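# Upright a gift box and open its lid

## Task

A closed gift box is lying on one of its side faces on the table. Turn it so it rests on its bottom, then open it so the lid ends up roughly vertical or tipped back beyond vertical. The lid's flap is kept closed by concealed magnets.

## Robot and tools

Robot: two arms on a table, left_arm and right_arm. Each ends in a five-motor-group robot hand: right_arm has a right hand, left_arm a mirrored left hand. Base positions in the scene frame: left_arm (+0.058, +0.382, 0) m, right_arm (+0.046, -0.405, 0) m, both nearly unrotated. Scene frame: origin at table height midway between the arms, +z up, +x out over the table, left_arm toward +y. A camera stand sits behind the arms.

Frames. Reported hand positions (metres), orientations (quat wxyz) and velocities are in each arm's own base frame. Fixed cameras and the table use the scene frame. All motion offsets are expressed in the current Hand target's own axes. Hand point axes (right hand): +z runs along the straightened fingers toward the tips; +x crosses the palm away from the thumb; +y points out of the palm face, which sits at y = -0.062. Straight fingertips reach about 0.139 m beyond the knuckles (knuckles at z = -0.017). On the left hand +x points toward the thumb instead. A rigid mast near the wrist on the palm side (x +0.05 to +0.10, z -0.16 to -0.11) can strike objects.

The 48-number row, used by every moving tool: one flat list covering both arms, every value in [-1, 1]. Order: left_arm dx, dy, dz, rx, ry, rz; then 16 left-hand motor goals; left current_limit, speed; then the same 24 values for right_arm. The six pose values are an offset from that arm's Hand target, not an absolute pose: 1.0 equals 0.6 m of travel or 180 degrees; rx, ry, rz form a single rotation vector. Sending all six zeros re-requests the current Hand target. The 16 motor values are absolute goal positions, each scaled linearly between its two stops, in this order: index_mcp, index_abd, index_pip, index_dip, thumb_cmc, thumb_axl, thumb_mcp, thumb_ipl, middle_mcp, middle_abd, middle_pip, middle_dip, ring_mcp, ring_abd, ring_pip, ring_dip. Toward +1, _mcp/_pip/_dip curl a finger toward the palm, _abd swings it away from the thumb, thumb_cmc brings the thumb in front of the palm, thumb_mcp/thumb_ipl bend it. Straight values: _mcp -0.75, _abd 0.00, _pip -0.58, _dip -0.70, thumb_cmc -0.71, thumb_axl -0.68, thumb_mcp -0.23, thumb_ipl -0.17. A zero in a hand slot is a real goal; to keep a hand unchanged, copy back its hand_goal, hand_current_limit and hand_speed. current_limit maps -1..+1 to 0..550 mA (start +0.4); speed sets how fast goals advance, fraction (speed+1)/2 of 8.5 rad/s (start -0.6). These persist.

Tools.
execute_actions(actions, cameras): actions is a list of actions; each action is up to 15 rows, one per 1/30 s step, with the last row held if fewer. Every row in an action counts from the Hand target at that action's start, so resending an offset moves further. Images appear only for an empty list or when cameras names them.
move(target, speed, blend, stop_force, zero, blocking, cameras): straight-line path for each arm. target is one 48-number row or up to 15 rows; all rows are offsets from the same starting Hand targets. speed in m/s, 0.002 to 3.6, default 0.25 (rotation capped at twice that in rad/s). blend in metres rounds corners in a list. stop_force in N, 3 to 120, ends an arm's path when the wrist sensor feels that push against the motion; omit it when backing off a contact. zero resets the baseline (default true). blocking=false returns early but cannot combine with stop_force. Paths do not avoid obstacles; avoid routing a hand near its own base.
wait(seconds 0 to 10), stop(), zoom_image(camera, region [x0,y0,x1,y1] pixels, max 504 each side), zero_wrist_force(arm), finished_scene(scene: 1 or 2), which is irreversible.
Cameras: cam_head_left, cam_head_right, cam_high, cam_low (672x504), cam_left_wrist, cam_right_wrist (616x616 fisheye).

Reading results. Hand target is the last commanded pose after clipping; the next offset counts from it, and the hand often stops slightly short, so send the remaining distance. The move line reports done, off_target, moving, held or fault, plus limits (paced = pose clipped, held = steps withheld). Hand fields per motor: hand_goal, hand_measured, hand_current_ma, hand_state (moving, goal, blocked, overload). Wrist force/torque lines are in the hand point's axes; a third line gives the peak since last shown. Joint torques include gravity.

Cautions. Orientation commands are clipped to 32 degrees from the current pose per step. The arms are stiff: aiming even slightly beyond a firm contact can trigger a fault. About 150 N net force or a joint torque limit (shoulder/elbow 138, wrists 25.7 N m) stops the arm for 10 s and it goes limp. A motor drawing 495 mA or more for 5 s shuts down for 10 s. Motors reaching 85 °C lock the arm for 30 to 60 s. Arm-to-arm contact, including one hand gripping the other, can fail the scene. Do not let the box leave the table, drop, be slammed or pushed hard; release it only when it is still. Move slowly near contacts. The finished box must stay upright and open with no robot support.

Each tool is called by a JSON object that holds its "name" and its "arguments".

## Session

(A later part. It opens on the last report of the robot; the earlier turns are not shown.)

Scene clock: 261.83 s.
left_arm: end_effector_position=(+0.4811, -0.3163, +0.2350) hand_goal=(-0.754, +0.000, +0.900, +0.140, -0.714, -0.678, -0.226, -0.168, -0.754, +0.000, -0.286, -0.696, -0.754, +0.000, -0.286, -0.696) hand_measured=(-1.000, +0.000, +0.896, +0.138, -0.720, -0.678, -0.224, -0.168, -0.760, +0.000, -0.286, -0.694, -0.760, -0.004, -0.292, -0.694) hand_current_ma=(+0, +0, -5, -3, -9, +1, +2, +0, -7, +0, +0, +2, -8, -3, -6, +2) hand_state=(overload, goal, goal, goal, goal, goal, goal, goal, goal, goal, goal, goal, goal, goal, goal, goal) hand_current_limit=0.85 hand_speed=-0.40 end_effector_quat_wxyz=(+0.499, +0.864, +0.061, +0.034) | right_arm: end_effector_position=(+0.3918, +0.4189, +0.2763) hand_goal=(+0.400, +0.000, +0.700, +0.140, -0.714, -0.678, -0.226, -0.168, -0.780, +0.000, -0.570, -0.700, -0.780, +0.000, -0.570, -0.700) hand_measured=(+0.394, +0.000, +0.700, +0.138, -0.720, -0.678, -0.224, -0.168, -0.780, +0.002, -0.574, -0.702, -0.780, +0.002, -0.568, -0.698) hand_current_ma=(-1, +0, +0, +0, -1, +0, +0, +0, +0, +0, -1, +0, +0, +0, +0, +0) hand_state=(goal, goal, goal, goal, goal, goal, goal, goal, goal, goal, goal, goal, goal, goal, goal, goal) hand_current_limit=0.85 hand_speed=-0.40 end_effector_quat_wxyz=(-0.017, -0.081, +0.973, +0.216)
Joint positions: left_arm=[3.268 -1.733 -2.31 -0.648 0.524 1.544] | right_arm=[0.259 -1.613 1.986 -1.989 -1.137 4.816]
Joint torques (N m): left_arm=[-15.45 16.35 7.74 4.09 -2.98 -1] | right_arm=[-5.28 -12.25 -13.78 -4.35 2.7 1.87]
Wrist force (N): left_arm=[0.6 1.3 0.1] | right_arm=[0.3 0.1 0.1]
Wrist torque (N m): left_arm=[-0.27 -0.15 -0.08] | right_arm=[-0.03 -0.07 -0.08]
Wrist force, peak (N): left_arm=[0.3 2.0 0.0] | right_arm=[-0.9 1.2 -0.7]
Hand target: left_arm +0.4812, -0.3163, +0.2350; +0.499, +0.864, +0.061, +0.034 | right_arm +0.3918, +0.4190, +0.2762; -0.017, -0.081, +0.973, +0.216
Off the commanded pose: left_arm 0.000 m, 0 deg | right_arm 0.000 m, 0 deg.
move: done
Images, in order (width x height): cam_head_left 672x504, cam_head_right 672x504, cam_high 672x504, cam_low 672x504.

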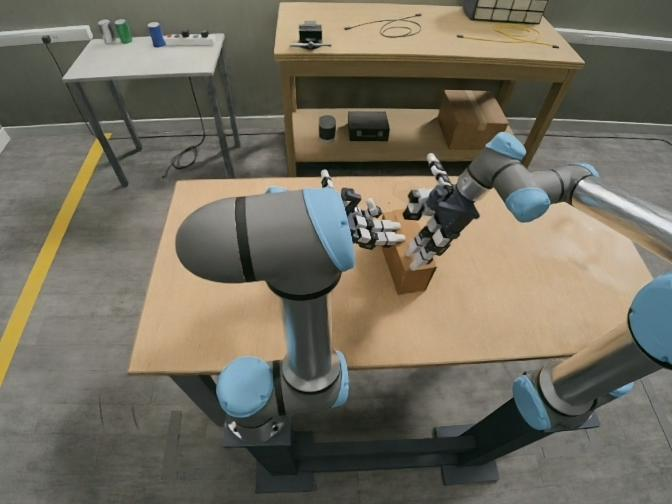

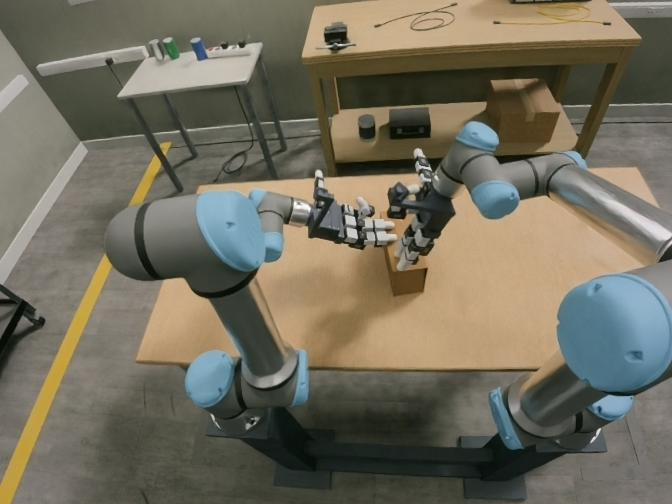

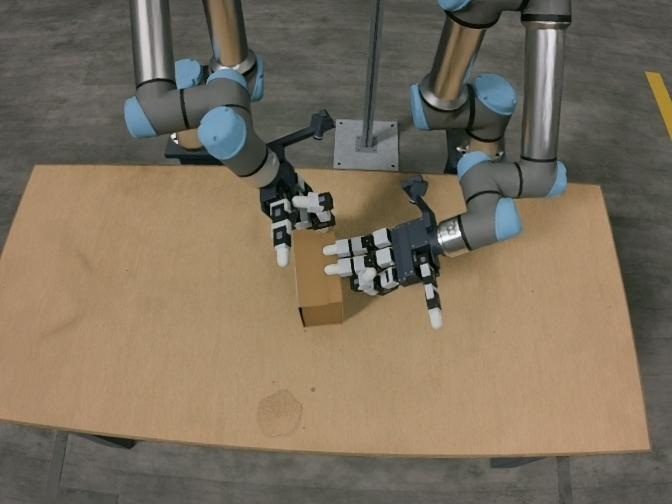

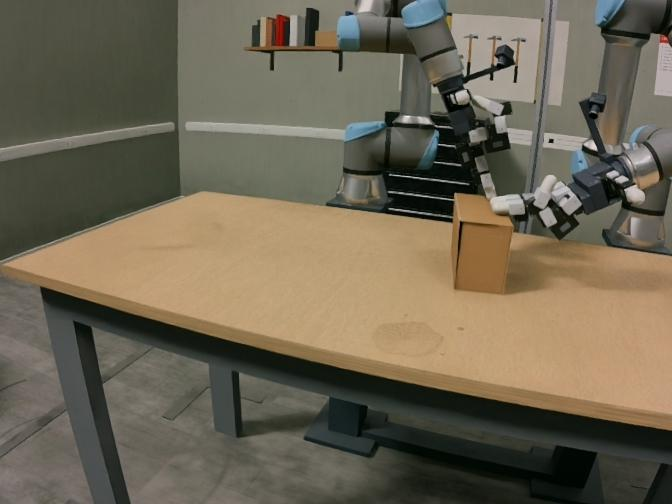

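{"name": "move", "arguments": {"target": [0,-0.0065,-0.0078,0,0,0,-0.754,0,0.9,0.14,-0.714,-0.678,-0.226,-0.168,-0.753,0,-0.285,-0.695,-0.753,0,-0.285,-0.695,0.85,-0.4,0,-0.0071,0.0151,0,0,0,0.4,0,0.7,0.14,-0.714,-0.678,-0.226,-0.168,-0.78,0,-0.57,-0.7,-0.78,0,-0.57,-0.7,0.85,-0.4], "speed": 0.02, "stop_force": 9}}

{"name": "move", "arguments": {"target": [0,0.0208,0.0361,0,0,0,-0.754,0,0.9,0.14,-0.714,-0.678,-0.226,-0.168,-0.753,0,-0.285,-0.695,-0.753,0,-0.285,-0.695,0.85,-0.4,0,0,0,0,0,0,0.4,0,0.7,0.14,-0.714,-0.678,-0.226,-0.168,-0.78,0,-0.57,-0.7,-0.78,0,-0.57,-0.7,0.85,-0.4], "speed": 0.02, "stop_force": 25, "cameras": ["cam_high","cam_low","cam_head_left"]}}

{"name": "zoom_image", "arguments": {"camera": "cam_head_left", "region": [340, 180, 460, 300]}}

{"name": "zoom_image", "arguments": {"camera": "cam_low", "region": [420, 160, 560, 300]}}

{"name": "zoom_image", "arguments": {"camera": "cam_high", "region": [270, 200, 390, 340]}}

Scene clock: 270.97 s.
left_arm: end_effector_position=(+0.4803, -0.3103, +0.2340) hand_goal=(-0.754, +0.000, +0.900, +0.140, -0.714, -0.678, -0.226, -0.168, -0.754, +0.000, -0.286, -0.696, -0.754, +0.000, -0.286, -0.696) hand_measured=(-1.000, +0.000, +0.896, +0.138, -0.720, -0.678, -0.224, -0.168, -0.760, +0.000, -0.286, -0.694, -0.760, -0.004, -0.292, -0.694) hand_current_ma=(+0, +0, -5, -3, -9, +1, +2, +0, -7, +0, +0, +2, -8, -3, -6, +2) hand_state=(overload, goal, goal, goal, goal, goal, goal, goal, goal, goal, goal, goal, goal, goal, goal, goal) hand_current_limit=0.85 hand_speed=-0.40 end_effector_quat_wxyz=(+0.499, +0.864, +0.061, +0.034) | right_arm: end_effector_position=(+0.3917, +0.4190, +0.2709) hand_goal=(+0.400, +0.000, +0.700, +0.140, -0.714, -0.678, -0.226, -0.168, -0.780, +0.000, -0.570, -0.700, -0.780, +0.000, -0.570, -0.700) hand_measured=(+0.394, +0.000, +0.700, +0.138, -0.720, -0.678, -0.224, -0.168, -0.776, +0.004, -0.566, -0.700, -0.776, +0.002, -0.564, -0.696) hand_current_ma=(-1, +0, +0, +0, -1, +0, +0, +0, +1, +0, +1, +0, +0, +0, +1, +1) hand_state=(goal, goal, goal, goal, goal, goal, goal, goal, goal, goal, goal, goal, goal, goal, goal, goal) hand_current_limit=0.85 hand_speed=-0.40 end_effector_quat_wxyz=(-0.017, -0.081, +0.973, +0.216)
Joint positions: left_arm=[3.282 -1.726 -2.314 -0.677 0.524 1.573] | right_arm=[0.259 -1.608 1.996 -2.005 -1.137 4.816]
Joint torques (N m): left_arm=[13.91 32.01 7.39 1.34 -1.72 1.42] | right_arm=[2.11 -29.75 -29.02 -1.1 -0.34 -0.89]
Wrist force (N): left_arm=[0.5 1.3 0.1] | right_arm=[0.7 0.9 -3.9]
Wrist torque (N m): left_arm=[-0.27 -0.13 -0.12] | right_arm=[0.29 0.05 -0.03]
Wrist force, peak (N): left_arm=[0.8 1.5 0.2] | right_arm=[1.0 3.2 -11.3]
Hand target: left_arm +0.4803, -0.3103, +0.2340; +0.499, +0.864, +0.061, +0.034 | right_arm +0.3917, +0.4190, +0.2709; -0.017, -0.081, +0.973, +0.216 (not the last commanded pose)
Off the commanded pose: left_arm 0.000 m, 0 deg | right_arm 0.005 m, 0 deg.
move: contact (right_arm)

Scene clock: 273.20 s.
left_arm: end_effector_position=(+0.4838, -0.3351, +0.2339) hand_goal=(-0.754, +0.000, +0.900, +0.140, -0.714, -0.678, -0.226, -0.168, -0.754, +0.000, -0.286, -0.696, -0.754, +0.000, -0.286, -0.696) hand_measured=(-1.000, +0.000, +0.896, +0.138, -0.720, -0.678, -0.224, -0.168, -0.760, -0.004, -0.286, -0.694, -0.762, -0.004, -0.288, -0.694) hand_current_ma=(+0, +0, -5, -3, -9, +1, +2, +0, -7, -2, +0, +2, -12, -3, -2, +2) hand_state=(overload, goal, goal, goal, goal, goal, goal, goal, goal, goal, goal, goal, goal, goal, goal, goal) hand_current_limit=0.85 hand_speed=-0.40 end_effector_quat_wxyz=(+0.499, +0.864, +0.061, +0.034) | right_arm: end_effector_position=(+0.3918, +0.4190, +0.2710) hand_goal=(+0.400, +0.000, +0.700, +0.140, -0.714, -0.678, -0.226, -0.168, -0.780, +0.000, -0.570, -0.700, -0.780, +0.000, -0.570, -0.700) hand_measured=(+0.394, +0.000, +0.700, +0.138, -0.720, -0.678, -0.224, -0.168, -0.784, +0.014, -0.580, -0.710, -0.780, +0.002, -0.568, -0.698) hand_current_ma=(-1, +0, +0, +0, -1, +0, +0, +0, -1, +3, -3, -3, +0, +0, +0, +0) hand_state=(goal, goal, goal, goal, goal, goal, goal, goal, goal, goal, goal, goal, goal, goal, goal, goal) hand_current_limit=0.85 hand_speed=-0.40 end_effector_quat_wxyz=(-0.017, -0.081, +0.973, +0.216)
Joint positions: left_arm=[3.222 -1.77 -2.299 -0.543 0.527 1.453] | right_arm=[0.259 -1.608 1.996 -2.005 -1.137 4.816]
Joint torques (N m): left_arm=[-21.79 15.19 20.21 3.55 0.84 -1.04] | right_arm=[0.99 -4.66 -5.67 -0.87 -1.53 -0.82]
Wrist force (N): left_arm=[3.4 1.5 -14.6] | right_arm=[0.9 2.1 -25.2]
Wrist torque (N m): left_arm=[0.92 -1.10 0.33] | right_arm=[2.05 0.60 0.04]
Wrist force, peak (N): left_arm=[3.6 1.3 -14.9] | right_arm=[1.1 2.2 -25.6]
Hand target: left_arm +0.4838, -0.3351, +0.2339; +0.499, +0.864, +0.061, +0.034 | right_arm +0.3917, +0.4190, +0.2709; -0.017, -0.081, +0.973, +0.216
Off the commanded pose: left_arm 0.000 m, 0 deg | right_arm 0.000 m, 0 deg.
move: done
Images, in order (width x height): cam_head_left 672x504, cam_high 672x504, cam_low 672x504.

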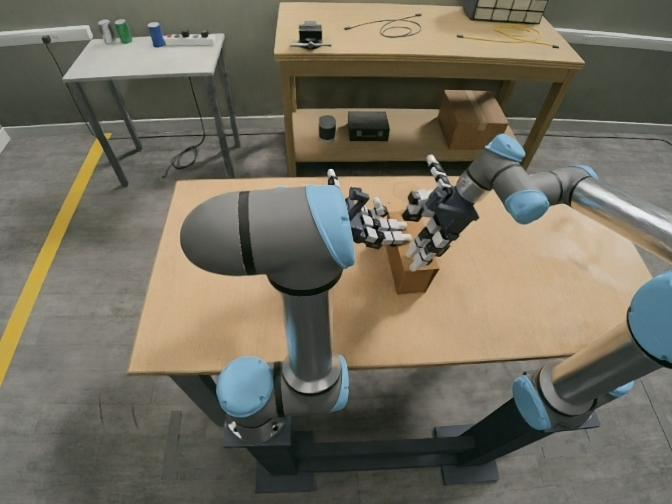

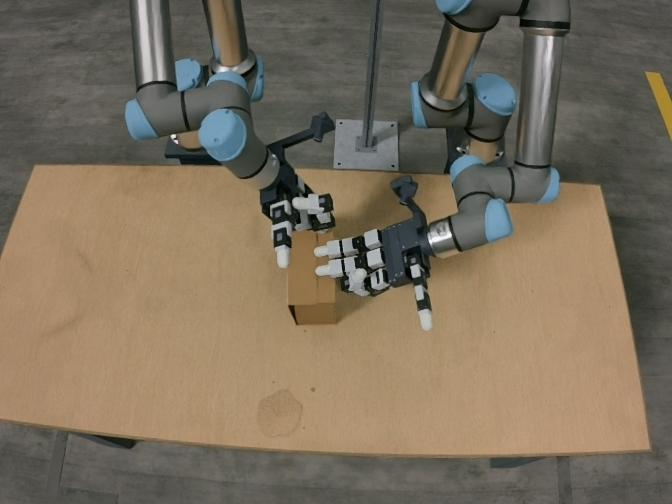

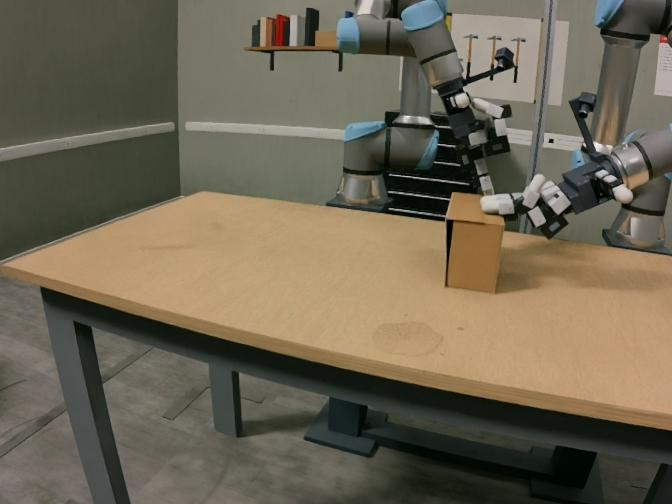

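Scaled by 4.200 from the camera's 672x504 image, which has a finer 960x720 frame.

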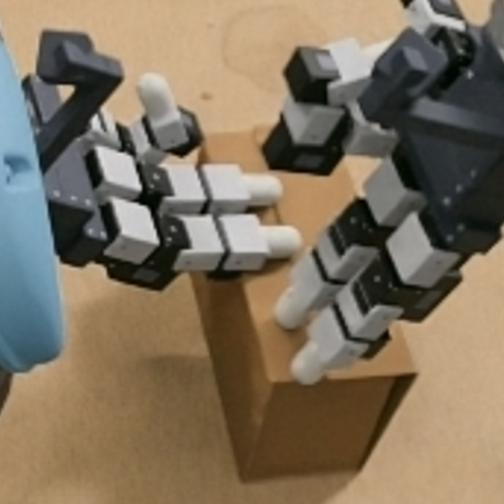

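Scaled by 3.600 from the camera's 672x504 image, which has a finer 960x720 frame.

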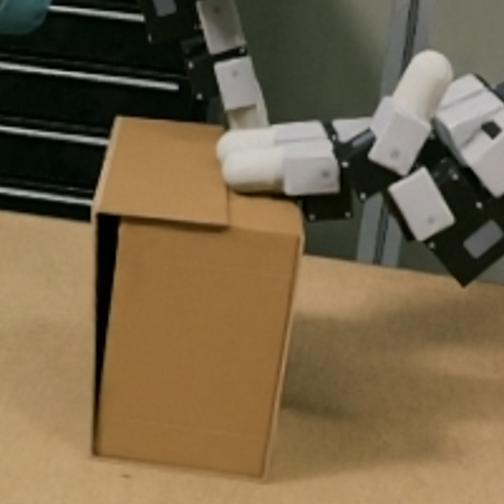

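Scaled by 3.600 from the camera's 672x504 image, which has a finer 960x720 frame.

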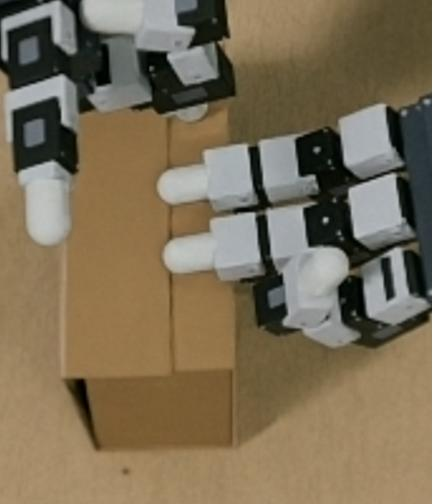

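{"name": "move", "arguments": {"target": [0,0.0375,0.065,0,0,0,-0.754,0,0.9,0.14,-0.714,-0.678,-0.226,-0.168,-0.753,0,-0.285,-0.695,-0.753,0,-0.285,-0.695,0.85,-0.4,0,0,0,0,0,0,0.4,0,0.7,0.14,-0.714,-0.678,-0.226,-0.168,-0.78,0,-0.57,-0.7,-0.78,0,-0.57,-0.7,0.85,-0.4], "speed": 0.03, "stop_force": 25, "cameras": ["cam_high","cam_low","cam_head_left"]}}

{"name": "zoom_image", "arguments": {"camera": "cam_low", "region": [420, 160, 560, 300]}}

{"name": "zoom_image", "arguments": {"camera": "cam_high", "region": [250, 200, 390, 340]}}

Scene clock: 279.37 s.
left_arm: end_effector_position=(+0.4865, -0.3546, +0.2340) hand_goal=(-0.754, +0.000, +0.900, +0.140, -0.714, -0.678, -0.226, -0.168, -0.754, +0.000, -0.286, -0.696, -0.754, +0.000, -0.286, -0.696) hand_measured=(-1.000, +0.000, +0.896, +0.138, -0.720, -0.678, -0.224, -0.168, -0.760, -0.002, -0.286, -0.694, -0.760, +0.014, -0.300, -0.694) hand_current_ma=(+0, +0, -5, -3, -9, +1, +2, +0, -7, -2, +0, +2, -8, +18, -21, +2) hand_state=(overload, goal, goal, goal, goal, goal, goal, goal, goal, goal, goal, goal, goal, goal, goal, goal) hand_current_limit=0.85 hand_speed=-0.40 end_effector_quat_wxyz=(+0.499, +0.864, +0.061, +0.034) | right_arm: end_effector_position=(+0.3918, +0.4190, +0.2710) hand_goal=(+0.400, +0.000, +0.700, +0.140, -0.714, -0.678, -0.226, -0.168, -0.780, +0.000, -0.570, -0.700, -0.780, +0.000, -0.570, -0.700) hand_measured=(+0.394, +0.000, +0.700, +0.138, -0.720, -0.678, -0.224, -0.168, -0.768, +0.058, -0.658, -0.778, -0.780, +0.002, -0.568, -0.698) hand_current_ma=(-1, +0, +0, +0, -1, +0, +0, +0, +4, +52, -138, -111, +0, +0, +0, +0) hand_state=(goal, goal, goal, goal, goal, goal, goal, goal, goal, blocked, blocked, blocked, goal, goal, goal, goal) hand_current_limit=0.85 hand_speed=-0.40 end_effector_quat_wxyz=(-0.017, -0.081, +0.973, +0.216)
Joint positions: left_arm=[3.176 -1.805 -2.282 -0.448 0.533 1.363] | right_arm=[0.259 -1.608 1.996 -2.005 -1.137 4.816]
Joint torques (N m): left_arm=[7.61 31.5 4.23 0.68 -3.41 1.45] | right_arm=[8.83 24.42 21.03 4.84 -0.42 -0.95]
Wrist force (N): left_arm=[3.7 1.9 -15.8] | right_arm=[-1.0 13.2 -81.0]
Wrist torque (N m): left_arm=[1.00 -1.29 0.15] | right_arm=[6.69 2.01 0.34]
Wrist force, peak (N): left_arm=[7.9 2.4 -44.5] | right_arm=[-0.9 13.4 -85.7]
Hand target: left_arm +0.4865, -0.3546, +0.2340; +0.499, +0.864, +0.061, +0.034 (not the last commanded pose) | right_arm +0.3918, +0.4190, +0.2710; -0.017, -0.081, +0.973, +0.216
Off the commanded pose: left_arm 0.025 m, 0 deg | right_arm 0.000 m, 0 deg.
move: contact (left_arm, right_arm)
Images, in order (width x height): cam_head_left 672x504, cam_high 672x504, cam_low 672x504.

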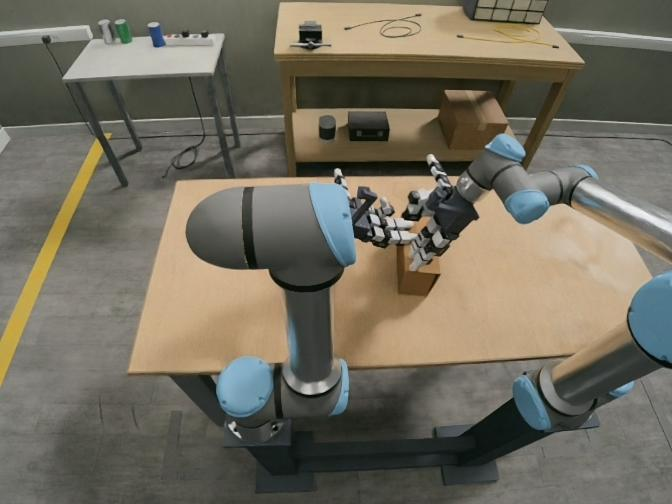

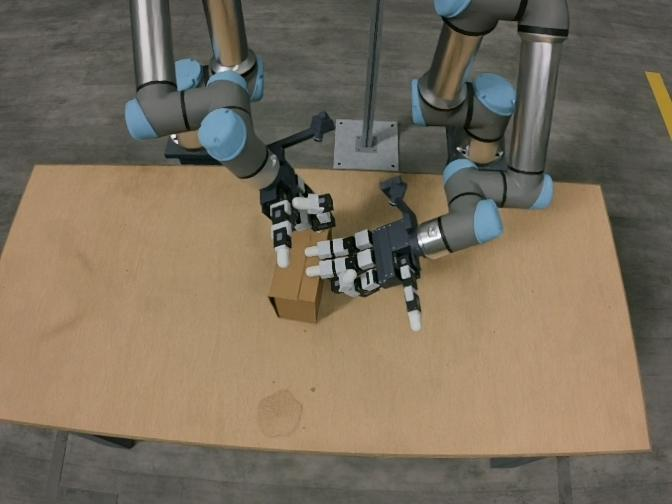

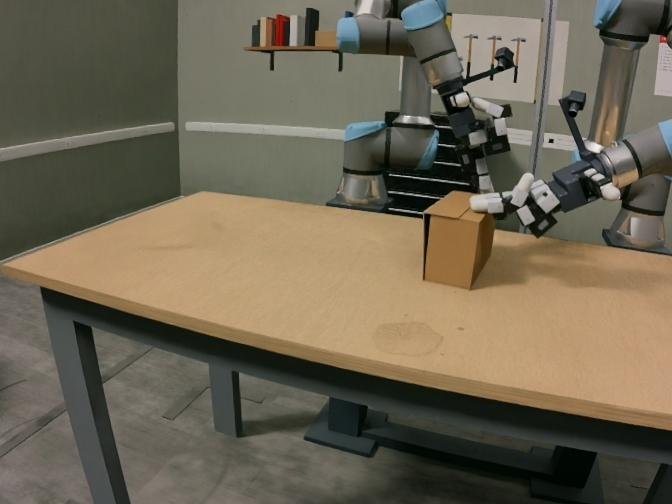

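Scaled by 3.600 from the camera's 672x504 image, which has a finer 960x720 frame.

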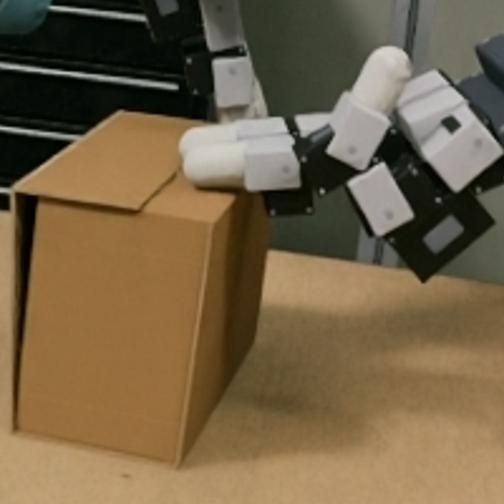

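Scaled by 3.600 from the camera's 672x504 image, which has a finer 960x720 frame.

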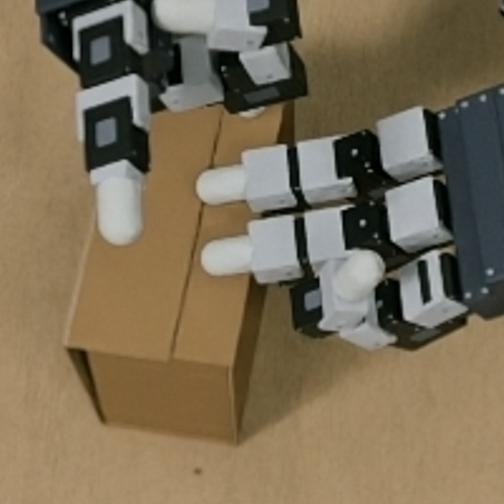

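{"name": "move", "arguments": {"target": [0,0.0164,-0.0717,0,0,0,-0.754,0,0.9,0.14,-0.714,-0.678,-0.226,-0.168,-0.753,0,-0.285,-0.695,-0.753,0,-0.285,-0.695,0.85,-0.4,0,0.0282,-0.0604,0,0,0,0.4,0,0.7,0.14,-0.714,-0.678,-0.226,-0.168,-0.78,0,-0.57,-0.7,-0.78,0,-0.57,-0.7,0.85,-0.4], "speed": 0.08, "cameras": ["cam_high","cam_low","cam_head_left"]}}

{"name": "zoom_image", "arguments": {"camera": "cam_low", "region": [400, 160, 540, 300]}}

{"name": "zoom_image", "arguments": {"camera": "cam_high", "region": [250, 200, 390, 340]}}

{"name": "zoom_image", "arguments": {"camera": "cam_head_left", "region": [360, 190, 480, 310]}}

Scene clock: 290.90 s.
left_arm: end_effector_position=(+0.4821, -0.3226, +0.2640) hand_goal=(-0.754, +0.000, +0.900, +0.140, -0.714, -0.678, -0.226, -0.168, -0.754, +0.000, -0.286, -0.696, -0.754, +0.000, -0.286, -0.696) hand_measured=(-1.000, +0.000, +0.896, +0.138, -0.720, -0.678, -0.224, -0.168, -0.760, -0.002, -0.286, -0.694, -0.774, +0.002, -0.292, -0.694) hand_current_ma=(+0, +0, -5, -3, -9, +1, +2, +0, -7, -2, +0, +2, -39, +1, -9, +2) hand_state=(overload, goal, goal, goal, goal, goal, goal, goal, goal, goal, goal, goal, goal, goal, goal, goal) hand_current_limit=0.85 hand_speed=-0.40 end_effector_quat_wxyz=(+0.499, +0.864, +0.061, +0.034) | right_arm: end_effector_position=(+0.3917, +0.4190, +0.3110) hand_goal=(+0.400, +0.000, +0.700, +0.140, -0.714, -0.678, -0.226, -0.168, -0.780, +0.000, -0.570, -0.700, -0.780, +0.000, -0.570, -0.700) hand_measured=(+0.394, +0.000, +0.700, +0.138, -0.720, -0.678, -0.224, -0.168, -0.780, +0.002, -0.574, -0.702, -0.780, +0.002, -0.568, -0.698) hand_current_ma=(-1, +0, +0, +0, -1, +0, +0, +0, +0, +0, -1, +0, +0, +0, +0, +0) hand_state=(goal, goal, goal, goal, goal, goal, goal, goal, goal, goal, goal, goal, goal, goal, goal, goal) hand_current_limit=0.85 hand_speed=-0.40 end_effector_quat_wxyz=(-0.017, -0.081, +0.973, +0.216)
Joint positions: left_arm=[3.252 -1.675 -2.278 -0.713 0.525 1.514] | right_arm=[0.26 -1.641 1.92 -1.895 -1.137 4.817]
Joint torques (N m): left_arm=[13.37 31.39 24.67 1.21 0.81 1.46] | right_arm=[-8.85 -30.26 -32.44 -1.52 -2.05 -1.72]
Wrist force (N): left_arm=[0.4 1.3 -0.3] | right_arm=[0.4 0.4 -0.1]
Wrist torque (N m): left_arm=[-0.22 -0.14 -0.10] | right_arm=[0.03 -0.07 -0.04]
Wrist force, peak (N): left_arm=[3.5 1.5 -16.5] | right_arm=[-0.7 13.3 -81.7]
Hand target: left_arm +0.4821, -0.3225, +0.2640; +0.499, +0.864, +0.061, +0.034 | right_arm +0.3917, +0.4190, +0.3110; -0.017, -0.081, +0.973, +0.216
Off the commanded pose: left_arm 0.000 m, 0 deg | right_arm 0.000 m, 0 deg.
move: done
Images, in order (width x height): cam_head_left 672x504, cam_high 672x504, cam_low 672x504.

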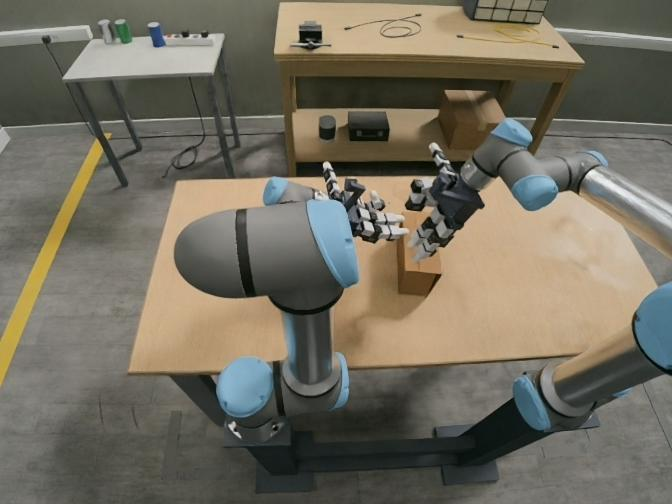

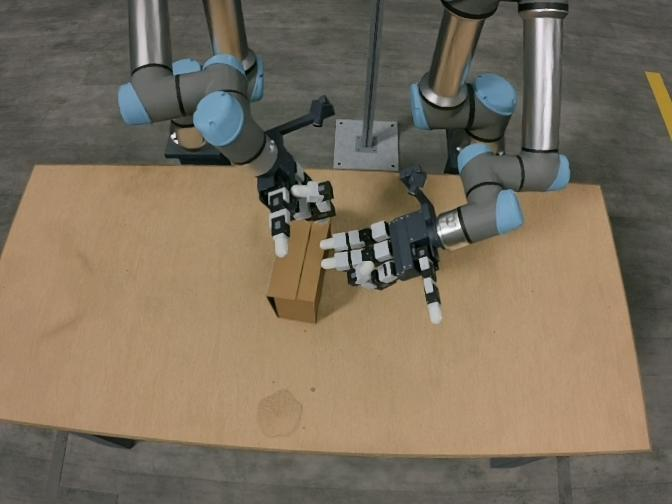

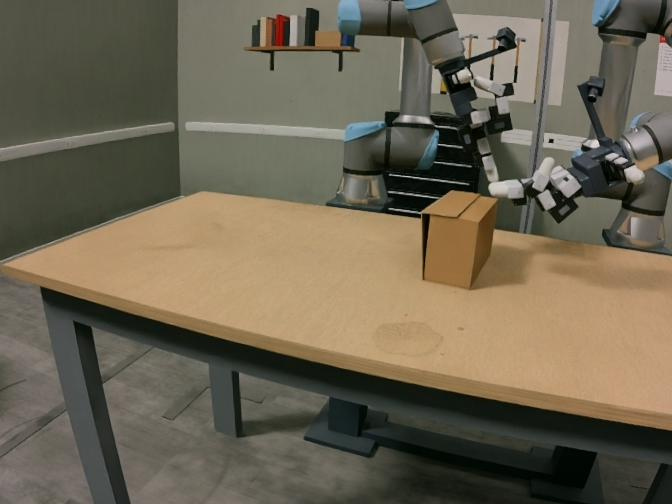

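Scaled by 3.600 from the camera's 672x504 image, which has a finer 960x720 frame.

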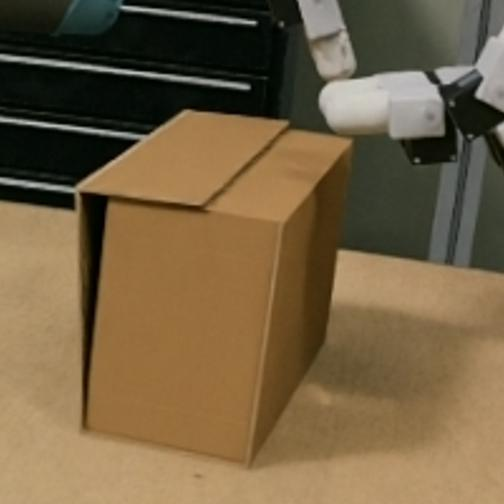

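Scaled by 3.600 from the camera's 672x504 image, which has a finer 960x720 frame.

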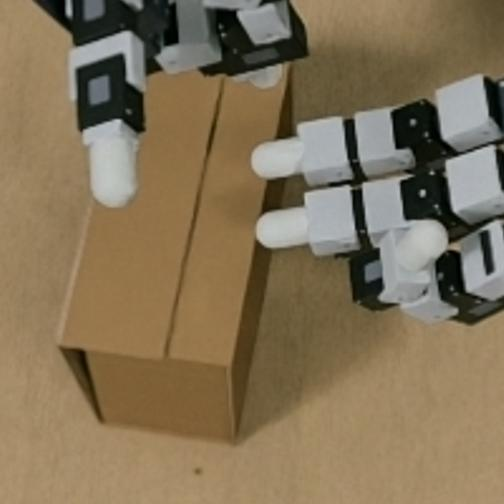

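Scaled by 4.200 from the camera's 672x504 image, which has a finer 960x720 frame.

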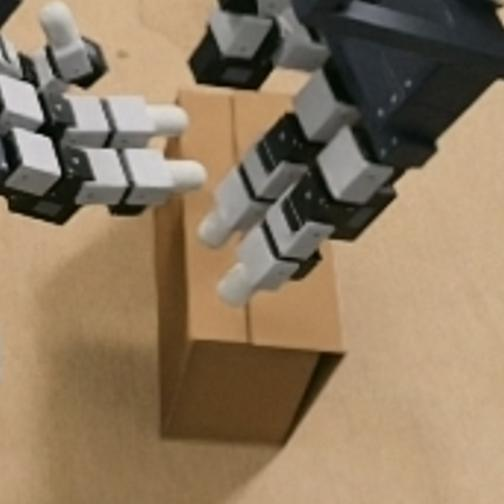

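{"name": "move", "arguments": {"target": [[-0.0383,0.0167,0.0289,0,-0.0698,0.0403,-0.754,0,0.9,0.14,-0.714,-0.678,-0.226,-0.168,-0.753,-0.25,-0.285,-0.695,-0.753,0.25,-0.285,-0.695,0.85,-0.4,-0.0693,-0.048,-0.0223,0,0,0,0.4,0,0.7,0.14,-0.714,-0.678,-0.226,-0.168,-0.78,0,-0.57,-0.7,0.4,0,0.7,0.14,0.85,-0.4],[-0.0383,0.0414,0.0717,0,-0.0698,0.0403,-0.754,0,0.9,0.14,-0.714,-0.678,-0.226,-0.168,-0.753,-0.25,-0.285,-0.695,-0.753,0.25,-0.285,-0.695,0.85,-0.4,-0.0693,-0.048,-0.0223,0,0,0,0.4,0,0.7,0.14,-0.714,-0.678,-0.226,-0.168,-0.78,0,-0.57,-0.7,0.4,0,0.7,0.14,0.85,-0.4],[-0.0383,0.0045,0.093,0,-0.0698,0.0403,-0.754,0,0.9,0.14,-0.714,-0.678,-0.226,-0.168,-0.753,-0.25,-0.285,-0.695,-0.753,0.25,-0.285,-0.695,0.85,-0.4,-0.0693,-0.0727,0.0305,0,0,0,0.4,0,0.7,0.14,-0.714,-0.678,-0.226,-0.168,-0.78,0,-0.57,-0.7,0.4,0,0.7,0.14,0.85,-0.4]], "speed": 0.08, "cameras": ["cam_high","cam_low","cam_head_left"]}}

{"name": "zoom_image", "arguments": {"camera": "cam_low", "region": [400, 160, 540, 300]}}

{"name": "zoom_image", "arguments": {"camera": "cam_high", "region": [250, 200, 390, 340]}}

{"name": "zoom_image", "arguments": {"camera": "cam_head_left", "region": [360, 190, 480, 310]}}

Scene clock: 318.17 s.
left_arm: end_effector_position=(+0.4661, -0.3749, +0.2385) hand_goal=(-0.754, +0.000, +0.900, +0.140, -0.714, -0.678, -0.226, -0.168, -0.754, -0.250, -0.286, -0.696, -0.754, +0.250, -0.286, -0.696) hand_measured=(-1.000, +0.000, +0.896, +0.138, -0.720, -0.678, -0.224, -0.168, -0.740, -0.246, -0.280, -0.694, -0.740, +0.248, -0.280, -0.698) hand_current_ma=(+0, +0, -5, -3, -9, +1, +2, +0, +26, +3, +8, +2, +24, -1, +6, -1) hand_state=(overload, goal, goal, goal, goal, goal, goal, goal, goal, goal, goal, goal, goal, goal, goal, goal) hand_current_limit=0.85 hand_speed=-0.40 end_effector_quat_wxyz=(+0.499, +0.865, -0.049, -0.030) | right_arm: end_effector_position=(+0.4380, +0.3944, +0.2761) hand_goal=(+0.400, +0.000, +0.700, +0.140, -0.714, -0.678, -0.226, -0.168, -0.780, +0.000, -0.570, -0.700, +0.400, +0.000, +0.700, +0.140) hand_measured=(+0.394, +0.000, +0.700, +0.138, -0.720, -0.678, -0.224, -0.168, -0.780, +0.002, -0.568, -0.698, +0.386, +0.002, +0.698, +0.138) hand_current_ma=(-1, +0, +0, +0, -1, +0, +0, +0, +0, +0, +0, +0, -6, +0, +0, +0) hand_state=(goal, goal, goal, goal, goal, goal, goal, goal, goal, goal, goal, goal, goal, goal, goal, goal) hand_current_limit=0.85 hand_speed=-0.40 end_effector_quat_wxyz=(-0.017, -0.081, +0.973, +0.216)
Joint positions: left_arm=[3.143 -1.798 -2.128 -0.986 0.535 1.799] | right_arm=[0.186 -1.545 1.911 -1.947 -1.135 4.735]
Joint torques (N m): left_arm=[-16.27 19.71 6.88 4.15 -2.72 -0.9] | right_arm=[-1.65 -15.8 -15.25 -4.25 0.53 2.13]
Wrist force (N): left_arm=[0.4 4.1 -4.0] | right_arm=[-0.1 0.5 -0.3]
Wrist torque (N m): left_arm=[-0.26 -0.32 -0.01] | right_arm=[0.09 0.02 -0.05]
Wrist force, peak (N): left_arm=[8.2 1.6 0.3] | right_arm=[7.4 1.8 0.8]
Hand target: left_arm +0.4661, -0.3749, +0.2385; +0.499, +0.865, -0.049, -0.030 | right_arm +0.4380, +0.3944, +0.2760; -0.017, -0.081, +0.973, +0.216
Off the commanded pose: left_arm 0.000 m, 0 deg | right_arm 0.000 m, 0 deg.
move: done
Images, in order (width x height): cam_head_left 672x504, cam_high 672x504, cam_low 672x504.

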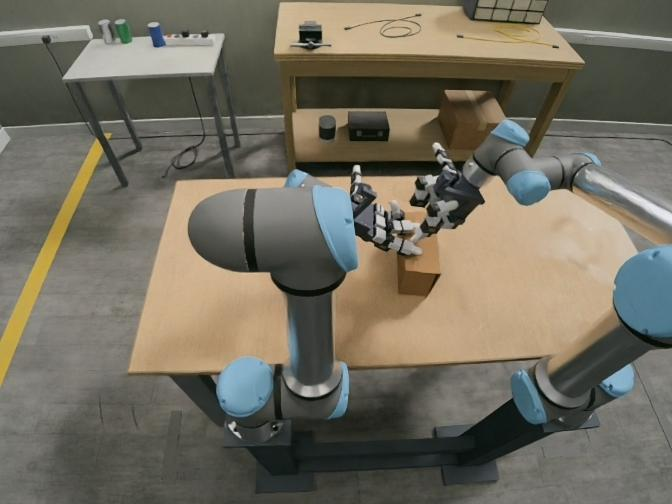

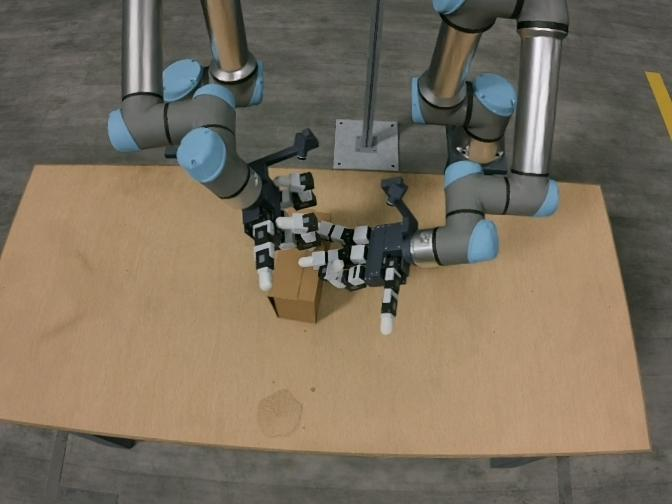

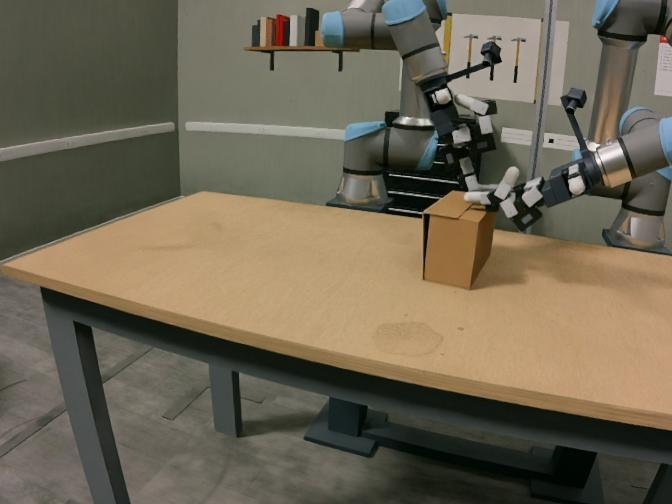

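Scaled by 3.600 from the camera's 672x504 image, which has a finer 960x720 frame.

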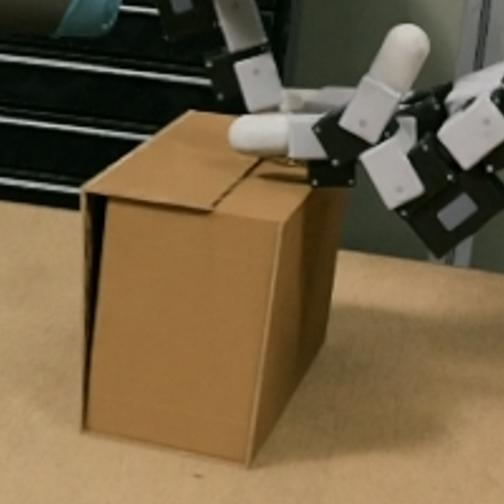

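Scaled by 3.600 from the camera's 672x504 image, which has a finer 960x720 frame.

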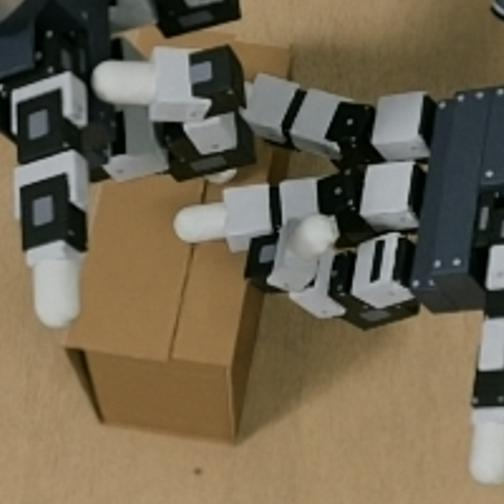

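Scaled by 4.200 from the camera's 672x504 image, which has a finer 960x720 frame.

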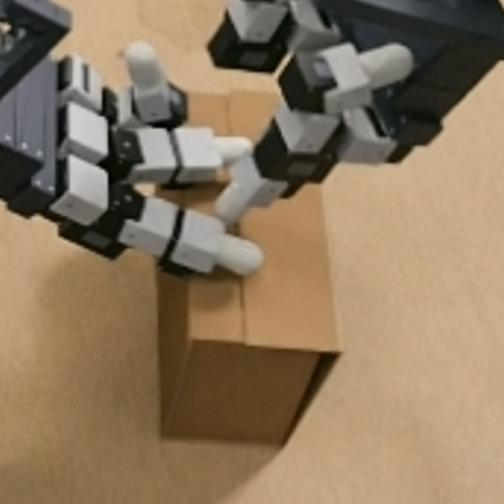

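{"name": "move", "arguments": {"target": [[0,-0.0015,-0.0142,0,0,0,-0.754,0,0.9,0.14,-0.714,-0.678,-0.226,-0.168,-0.753,-0.25,-0.285,-0.695,-0.753,0.25,-0.285,-0.695,0.85,-0.4,0,0,0,0,0,0,0.4,0,0.7,0.14,-0.714,-0.678,-0.226,-0.168,-0.78,0,-0.57,-0.7,0.4,0,0.7,0.14,0.85,-0.4],[0,-0.0124,-0.0081,0,0,0,-0.754,0,0.9,0.14,-0.714,-0.678,-0.226,-0.168,-0.753,-0.25,-0.285,-0.695,-0.753,0.25,-0.285,-0.695,0.85,-0.4,0,0,0,0,0,0,0.4,0,0.7,0.14,-0.714,-0.678,-0.226,-0.168,-0.78,0,-0.57,-0.7,0.4,0,0.7,0.14,0.85,-0.4]], "speed": 0.03}}

{"name": "move", "arguments": {"target": [0,0,0,0,0,0,-0.754,0,0.9,0.14,-0.714,-0.678,-0.226,-0.168,-0.753,-0.25,-0.285,-0.695,-0.753,0.25,-0.285,-0.695,0.85,-0.4,0,-0.0071,0.0151,0,0,0,0.4,0,0.7,0.14,-0.714,-0.678,-0.226,-0.168,-0.78,0,-0.57,-0.7,0.4,0,0.7,0.14,0.85,-0.4], "speed": 0.02, "stop_force": 14}}

{"name": "move", "arguments": {"target": [0,0.0292,0.0505,0,0,0,-0.754,0,0.9,0.14,-0.714,-0.678,-0.226,-0.168,-0.753,-0.25,-0.285,-0.695,-0.753,0.25,-0.285,-0.695,0.85,-0.4,0,0,0,0,0,0,0.4,0,0.7,0.14,-0.714,-0.678,-0.226,-0.168,-0.78,0,-0.57,-0.7,0.4,0,0.7,0.14,0.85,-0.4], "speed": 0.03, "stop_force": 25, "cameras": ["cam_high","cam_low","cam_head_left"]}}

{"name": "zoom_image", "arguments": {"camera": "cam_low", "region": [390, 160, 530, 300]}}

{"name": "zoom_image", "arguments": {"camera": "cam_head_left", "region": [360, 190, 480, 310]}}

Scene clock: 328.40 s.
left_arm: end_effector_position=(+0.4670, -0.3670, +0.2346) hand_goal=(-0.754, +0.000, +0.900, +0.140, -0.714, -0.678, -0.226, -0.168, -0.754, -0.250, -0.286, -0.696, -0.754, +0.250, -0.286, -0.696) hand_measured=(-1.000, +0.000, +0.896, +0.138, -0.720, -0.678, -0.224, -0.168, -0.760, -0.250, -0.286, -0.694, -0.760, +0.246, -0.286, -0.698) hand_current_ma=(+0, +0, -5, -3, -9, +1, +2, +0, -6, +0, +0, +2, -8, -2, +0, -1) hand_state=(overload, goal, goal, goal, goal, goal, goal, goal, goal, goal, goal, goal, goal, goal, goal, goal) hand_current_limit=0.85 hand_speed=-0.40 end_effector_quat_wxyz=(+0.499, +0.865, -0.049, -0.030) | right_arm: end_effector_position=(+0.4380, +0.3944, +0.2760) hand_goal=(+0.400, +0.000, +0.700, +0.140, -0.714, -0.678, -0.226, -0.168, -0.780, +0.000, -0.570, -0.700, +0.400, +0.000, +0.700, +0.140) hand_measured=(+0.394, +0.000, +0.700, +0.138, -0.720, -0.678, -0.224, -0.168, -0.780, +0.002, -0.568, -0.698, +0.386, +0.002, +0.698, +0.138) hand_current_ma=(-1, +0, +0, +0, -1, +0, +0, +0, +0, +0, +0, +0, -6, +0, +0, +0) hand_state=(goal, goal, goal, goal, goal, goal, goal, goal, goal, goal, goal, goal, goal, goal, goal, goal) hand_current_limit=0.85 hand_speed=-0.40 end_effector_quat_wxyz=(-0.017, -0.081, +0.973, +0.216)
Joint positions: left_arm=[3.16 -1.799 -2.131 -1.01 0.539 1.831] | right_arm=[0.186 -1.545 1.911 -1.948 -1.135 4.735]
Joint torques (N m): left_arm=[14.02 22.69 8.59 4.09 0.15 -0.26] | right_arm=[7.33 -16.07 -13.82 -4.41 3.41 2.17]
Wrist force (N): left_arm=[0.5 0.8 0.0] | right_arm=[0.1 0.1 -0.3]
Wrist torque (N m): left_arm=[-0.38 -0.12 -0.06] | right_arm=[0.04 0.01 -0.06]
Wrist force, peak (N): left_arm=[0.2 4.4 -4.2] | right_arm=[0.0 0.4 -1.0]
Hand target: left_arm +0.4670, -0.3670, +0.2345; +0.499, +0.865, -0.049, -0.030 | right_arm +0.4380, +0.3944, +0.2760; -0.017, -0.081, +0.973, +0.216
Off the commanded pose: left_arm 0.000 m, 0 deg | right_arm 0.000 m, 0 deg.
move: done

Scene clock: 329.93 s.
left_arm: end_effector_position=(+0.4670, -0.3670, +0.2345) hand_goal=(-0.754, +0.000, +0.900, +0.140, -0.714, -0.678, -0.226, -0.168, -0.754, -0.250, -0.286, -0.696, -0.754, +0.250, -0.286, -0.696) hand_measured=(-1.000, +0.000, +0.896, +0.138, -0.720, -0.678, -0.224, -0.168, -0.762, -0.250, -0.286, -0.694, -0.762, +0.248, -0.286, -0.698) hand_current_ma=(+0, +0, -5, -3, -9, +1, +2, +0, -10, +0, -1, +2, -11, -2, +0, -1) hand_state=(overload, goal, goal, goal, goal, goal, goal, goal, goal, goal, goal, goal, goal, goal, goal, goal) hand_current_limit=0.85 hand_speed=-0.40 end_effector_quat_wxyz=(+0.499, +0.865, -0.049, -0.030) | right_arm: end_effector_position=(+0.4381, +0.3944, +0.2695) hand_goal=(+0.400, +0.000, +0.700, +0.140, -0.714, -0.678, -0.226, -0.168, -0.780, +0.000, -0.570, -0.700, +0.400, +0.000, +0.700, +0.140) hand_measured=(+0.394, +0.000, +0.700, +0.138, -0.720, -0.678, -0.224, -0.168, -0.760, -0.004, -0.560, -0.700, +0.386, +0.002, +0.698, +0.138) hand_current_ma=(-1, +0, +0, +0, -1, +0, +0, +0, +10, +0, +2, +0, -6, +0, +0, +0) hand_state=(goal, goal, goal, goal, goal, goal, goal, goal, goal, goal, goal, goal, goal, goal, goal, goal) hand_current_limit=0.85 hand_speed=-0.40 end_effector_quat_wxyz=(-0.017, -0.081, +0.973, +0.216)
Joint positions: left_arm=[3.16 -1.799 -2.131 -1.009 0.539 1.831] | right_arm=[0.186 -1.539 1.923 -1.966 -1.135 4.735]
Joint torques (N m): left_arm=[1.88 21.97 9.36 2.55 -3.51 -1.01] | right_arm=[0.96 -28.75 -24.23 0.09 2.5 -1.38]
Wrist force (N): left_arm=[0.5 1.2 -3.0] | right_arm=[-0.2 1.2 -15.5]
Wrist torque (N m): left_arm=[-0.17 -0.26 -0.07] | right_arm=[1.21 0.34 -0.05]
Wrist force, peak (N): left_arm=[0.2 0.6 -5.6] | right_arm=[0.1 2.0 -28.0]
Hand target: left_arm +0.4670, -0.3670, +0.2345; +0.499, +0.865, -0.049, -0.030 | right_arm +0.4381, +0.3944, +0.2695; -0.017, -0.081, +0.973, +0.216 (not the last commanded pose)
Off the commanded pose: left_arm 0.000 m, 0 deg | right_arm 0.004 m, 0 deg.
move: contact (right_arm)

Scene clock: 331.33 s.
left_arm: end_effector_position=(+0.4664, -0.3720, +0.2345) hand_goal=(-0.754, +0.000, +0.900, +0.140, -0.714, -0.678, -0.226, -0.168, -0.754, -0.250, -0.286, -0.696, -0.754, +0.250, -0.286, -0.696) hand_measured=(-1.000, +0.000, +0.896, +0.138, -0.720, -0.678, -0.224, -0.168, -0.760, -0.248, -0.290, -0.694, -0.762, +0.250, -0.290, -0.698) hand_current_ma=(+0, +0, -5, -3, -9, +1, +2, +0, -9, +2, -4, +2, -11, +0, -3, -1) hand_state=(overload, goal, goal, goal, goal, goal, goal, goal, goal, goal, goal, goal, goal, goal, goal, goal) hand_current_limit=0.85 hand_speed=-0.40 end_effector_quat_wxyz=(+0.499, +0.865, -0.049, -0.030) | right_arm: end_effector_position=(+0.4381, +0.3944, +0.2695) hand_goal=(+0.400, +0.000, +0.700, +0.140, -0.714, -0.678, -0.226, -0.168, -0.780, +0.000, -0.570, -0.700, +0.400, +0.000, +0.700, +0.140) hand_measured=(+0.394, +0.000, +0.700, +0.138, -0.720, -0.678, -0.224, -0.168, -0.774, +0.010, -0.576, -0.712, +0.386, +0.002, +0.698, +0.138) hand_current_ma=(-1, +0, +0, +0, -1, +0, +0, +0, +1, +2, -1, -4, -6, +0, +0, +0) hand_state=(goal, goal, goal, goal, goal, goal, goal, goal, goal, goal, goal, goal, goal, goal, goal, goal) hand_current_limit=0.85 hand_speed=-0.40 end_effector_quat_wxyz=(-0.017, -0.081, +0.973, +0.216)
Joint positions: left_arm=[3.149 -1.803 -2.132 -0.988 0.536 1.811] | right_arm=[0.186 -1.539 1.923 -1.966 -1.135 4.735]
Joint torques (N m): left_arm=[9.82 34.41 18.26 0.8 1.17 1.37] | right_arm=[1 2.81 2.59 0.01 2.48 -1.28]
Wrist force (N): left_arm=[0.3 1.6 -9.4] | right_arm=[-0.2 3.3 -38.2]
Wrist torque (N m): left_arm=[0.34 -0.54 -0.11] | right_arm=[3.05 0.92 0.00]
Wrist force, peak (N): left_arm=[-0.5 2.0 -36.1] | right_arm=[0.1 3.1 -38.2]
Hand target: left_arm +0.4665, -0.3720, +0.2345; +0.499, +0.865, -0.049, -0.030 (not the last commanded pose) | right_arm +0.4381, +0.3944, +0.2695; -0.017, -0.081, +0.973, +0.216
Off the commanded pose: left_arm 0.030 m, 0 deg | right_arm 0.000 m, 0 deg.
move: contact (left_arm)
Images, in order (width x height): cam_head_left 672x504, cam_high 672x504, cam_low 672x504.

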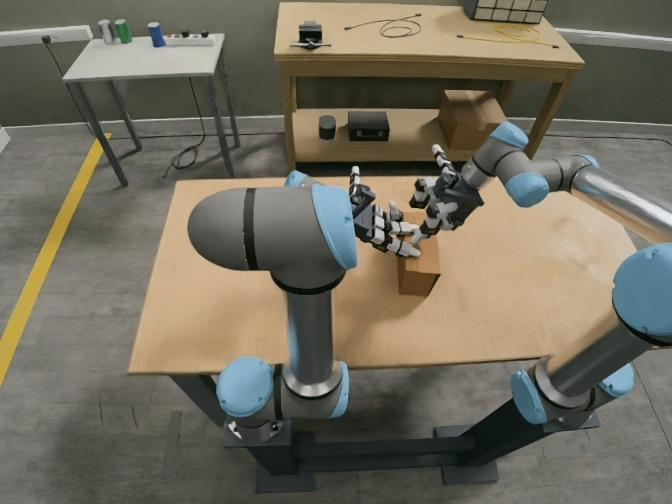

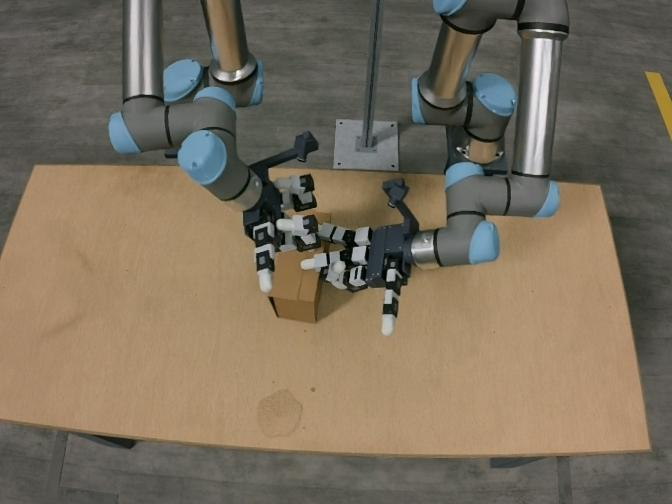

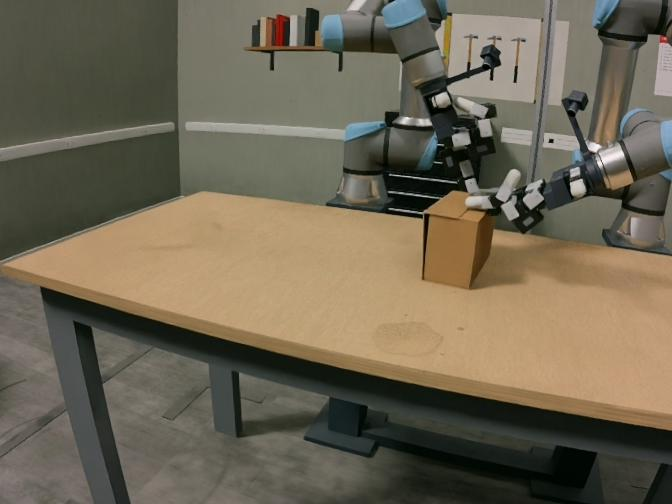

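Scaled by 3.600 from the camera's 672x504 image, which has a finer 960x720 frame.

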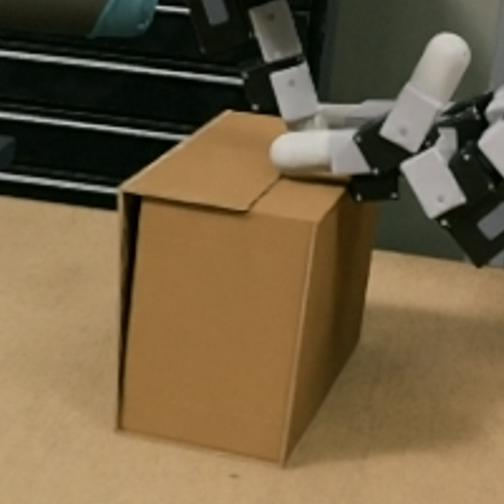

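Scaled by 4.200 from the camera's 672x504 image, which has a finer 960x720 frame.

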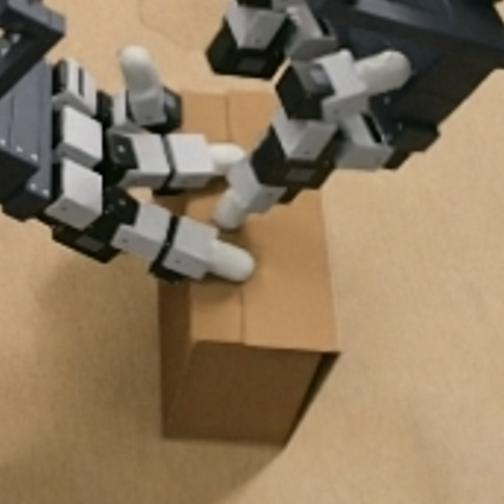

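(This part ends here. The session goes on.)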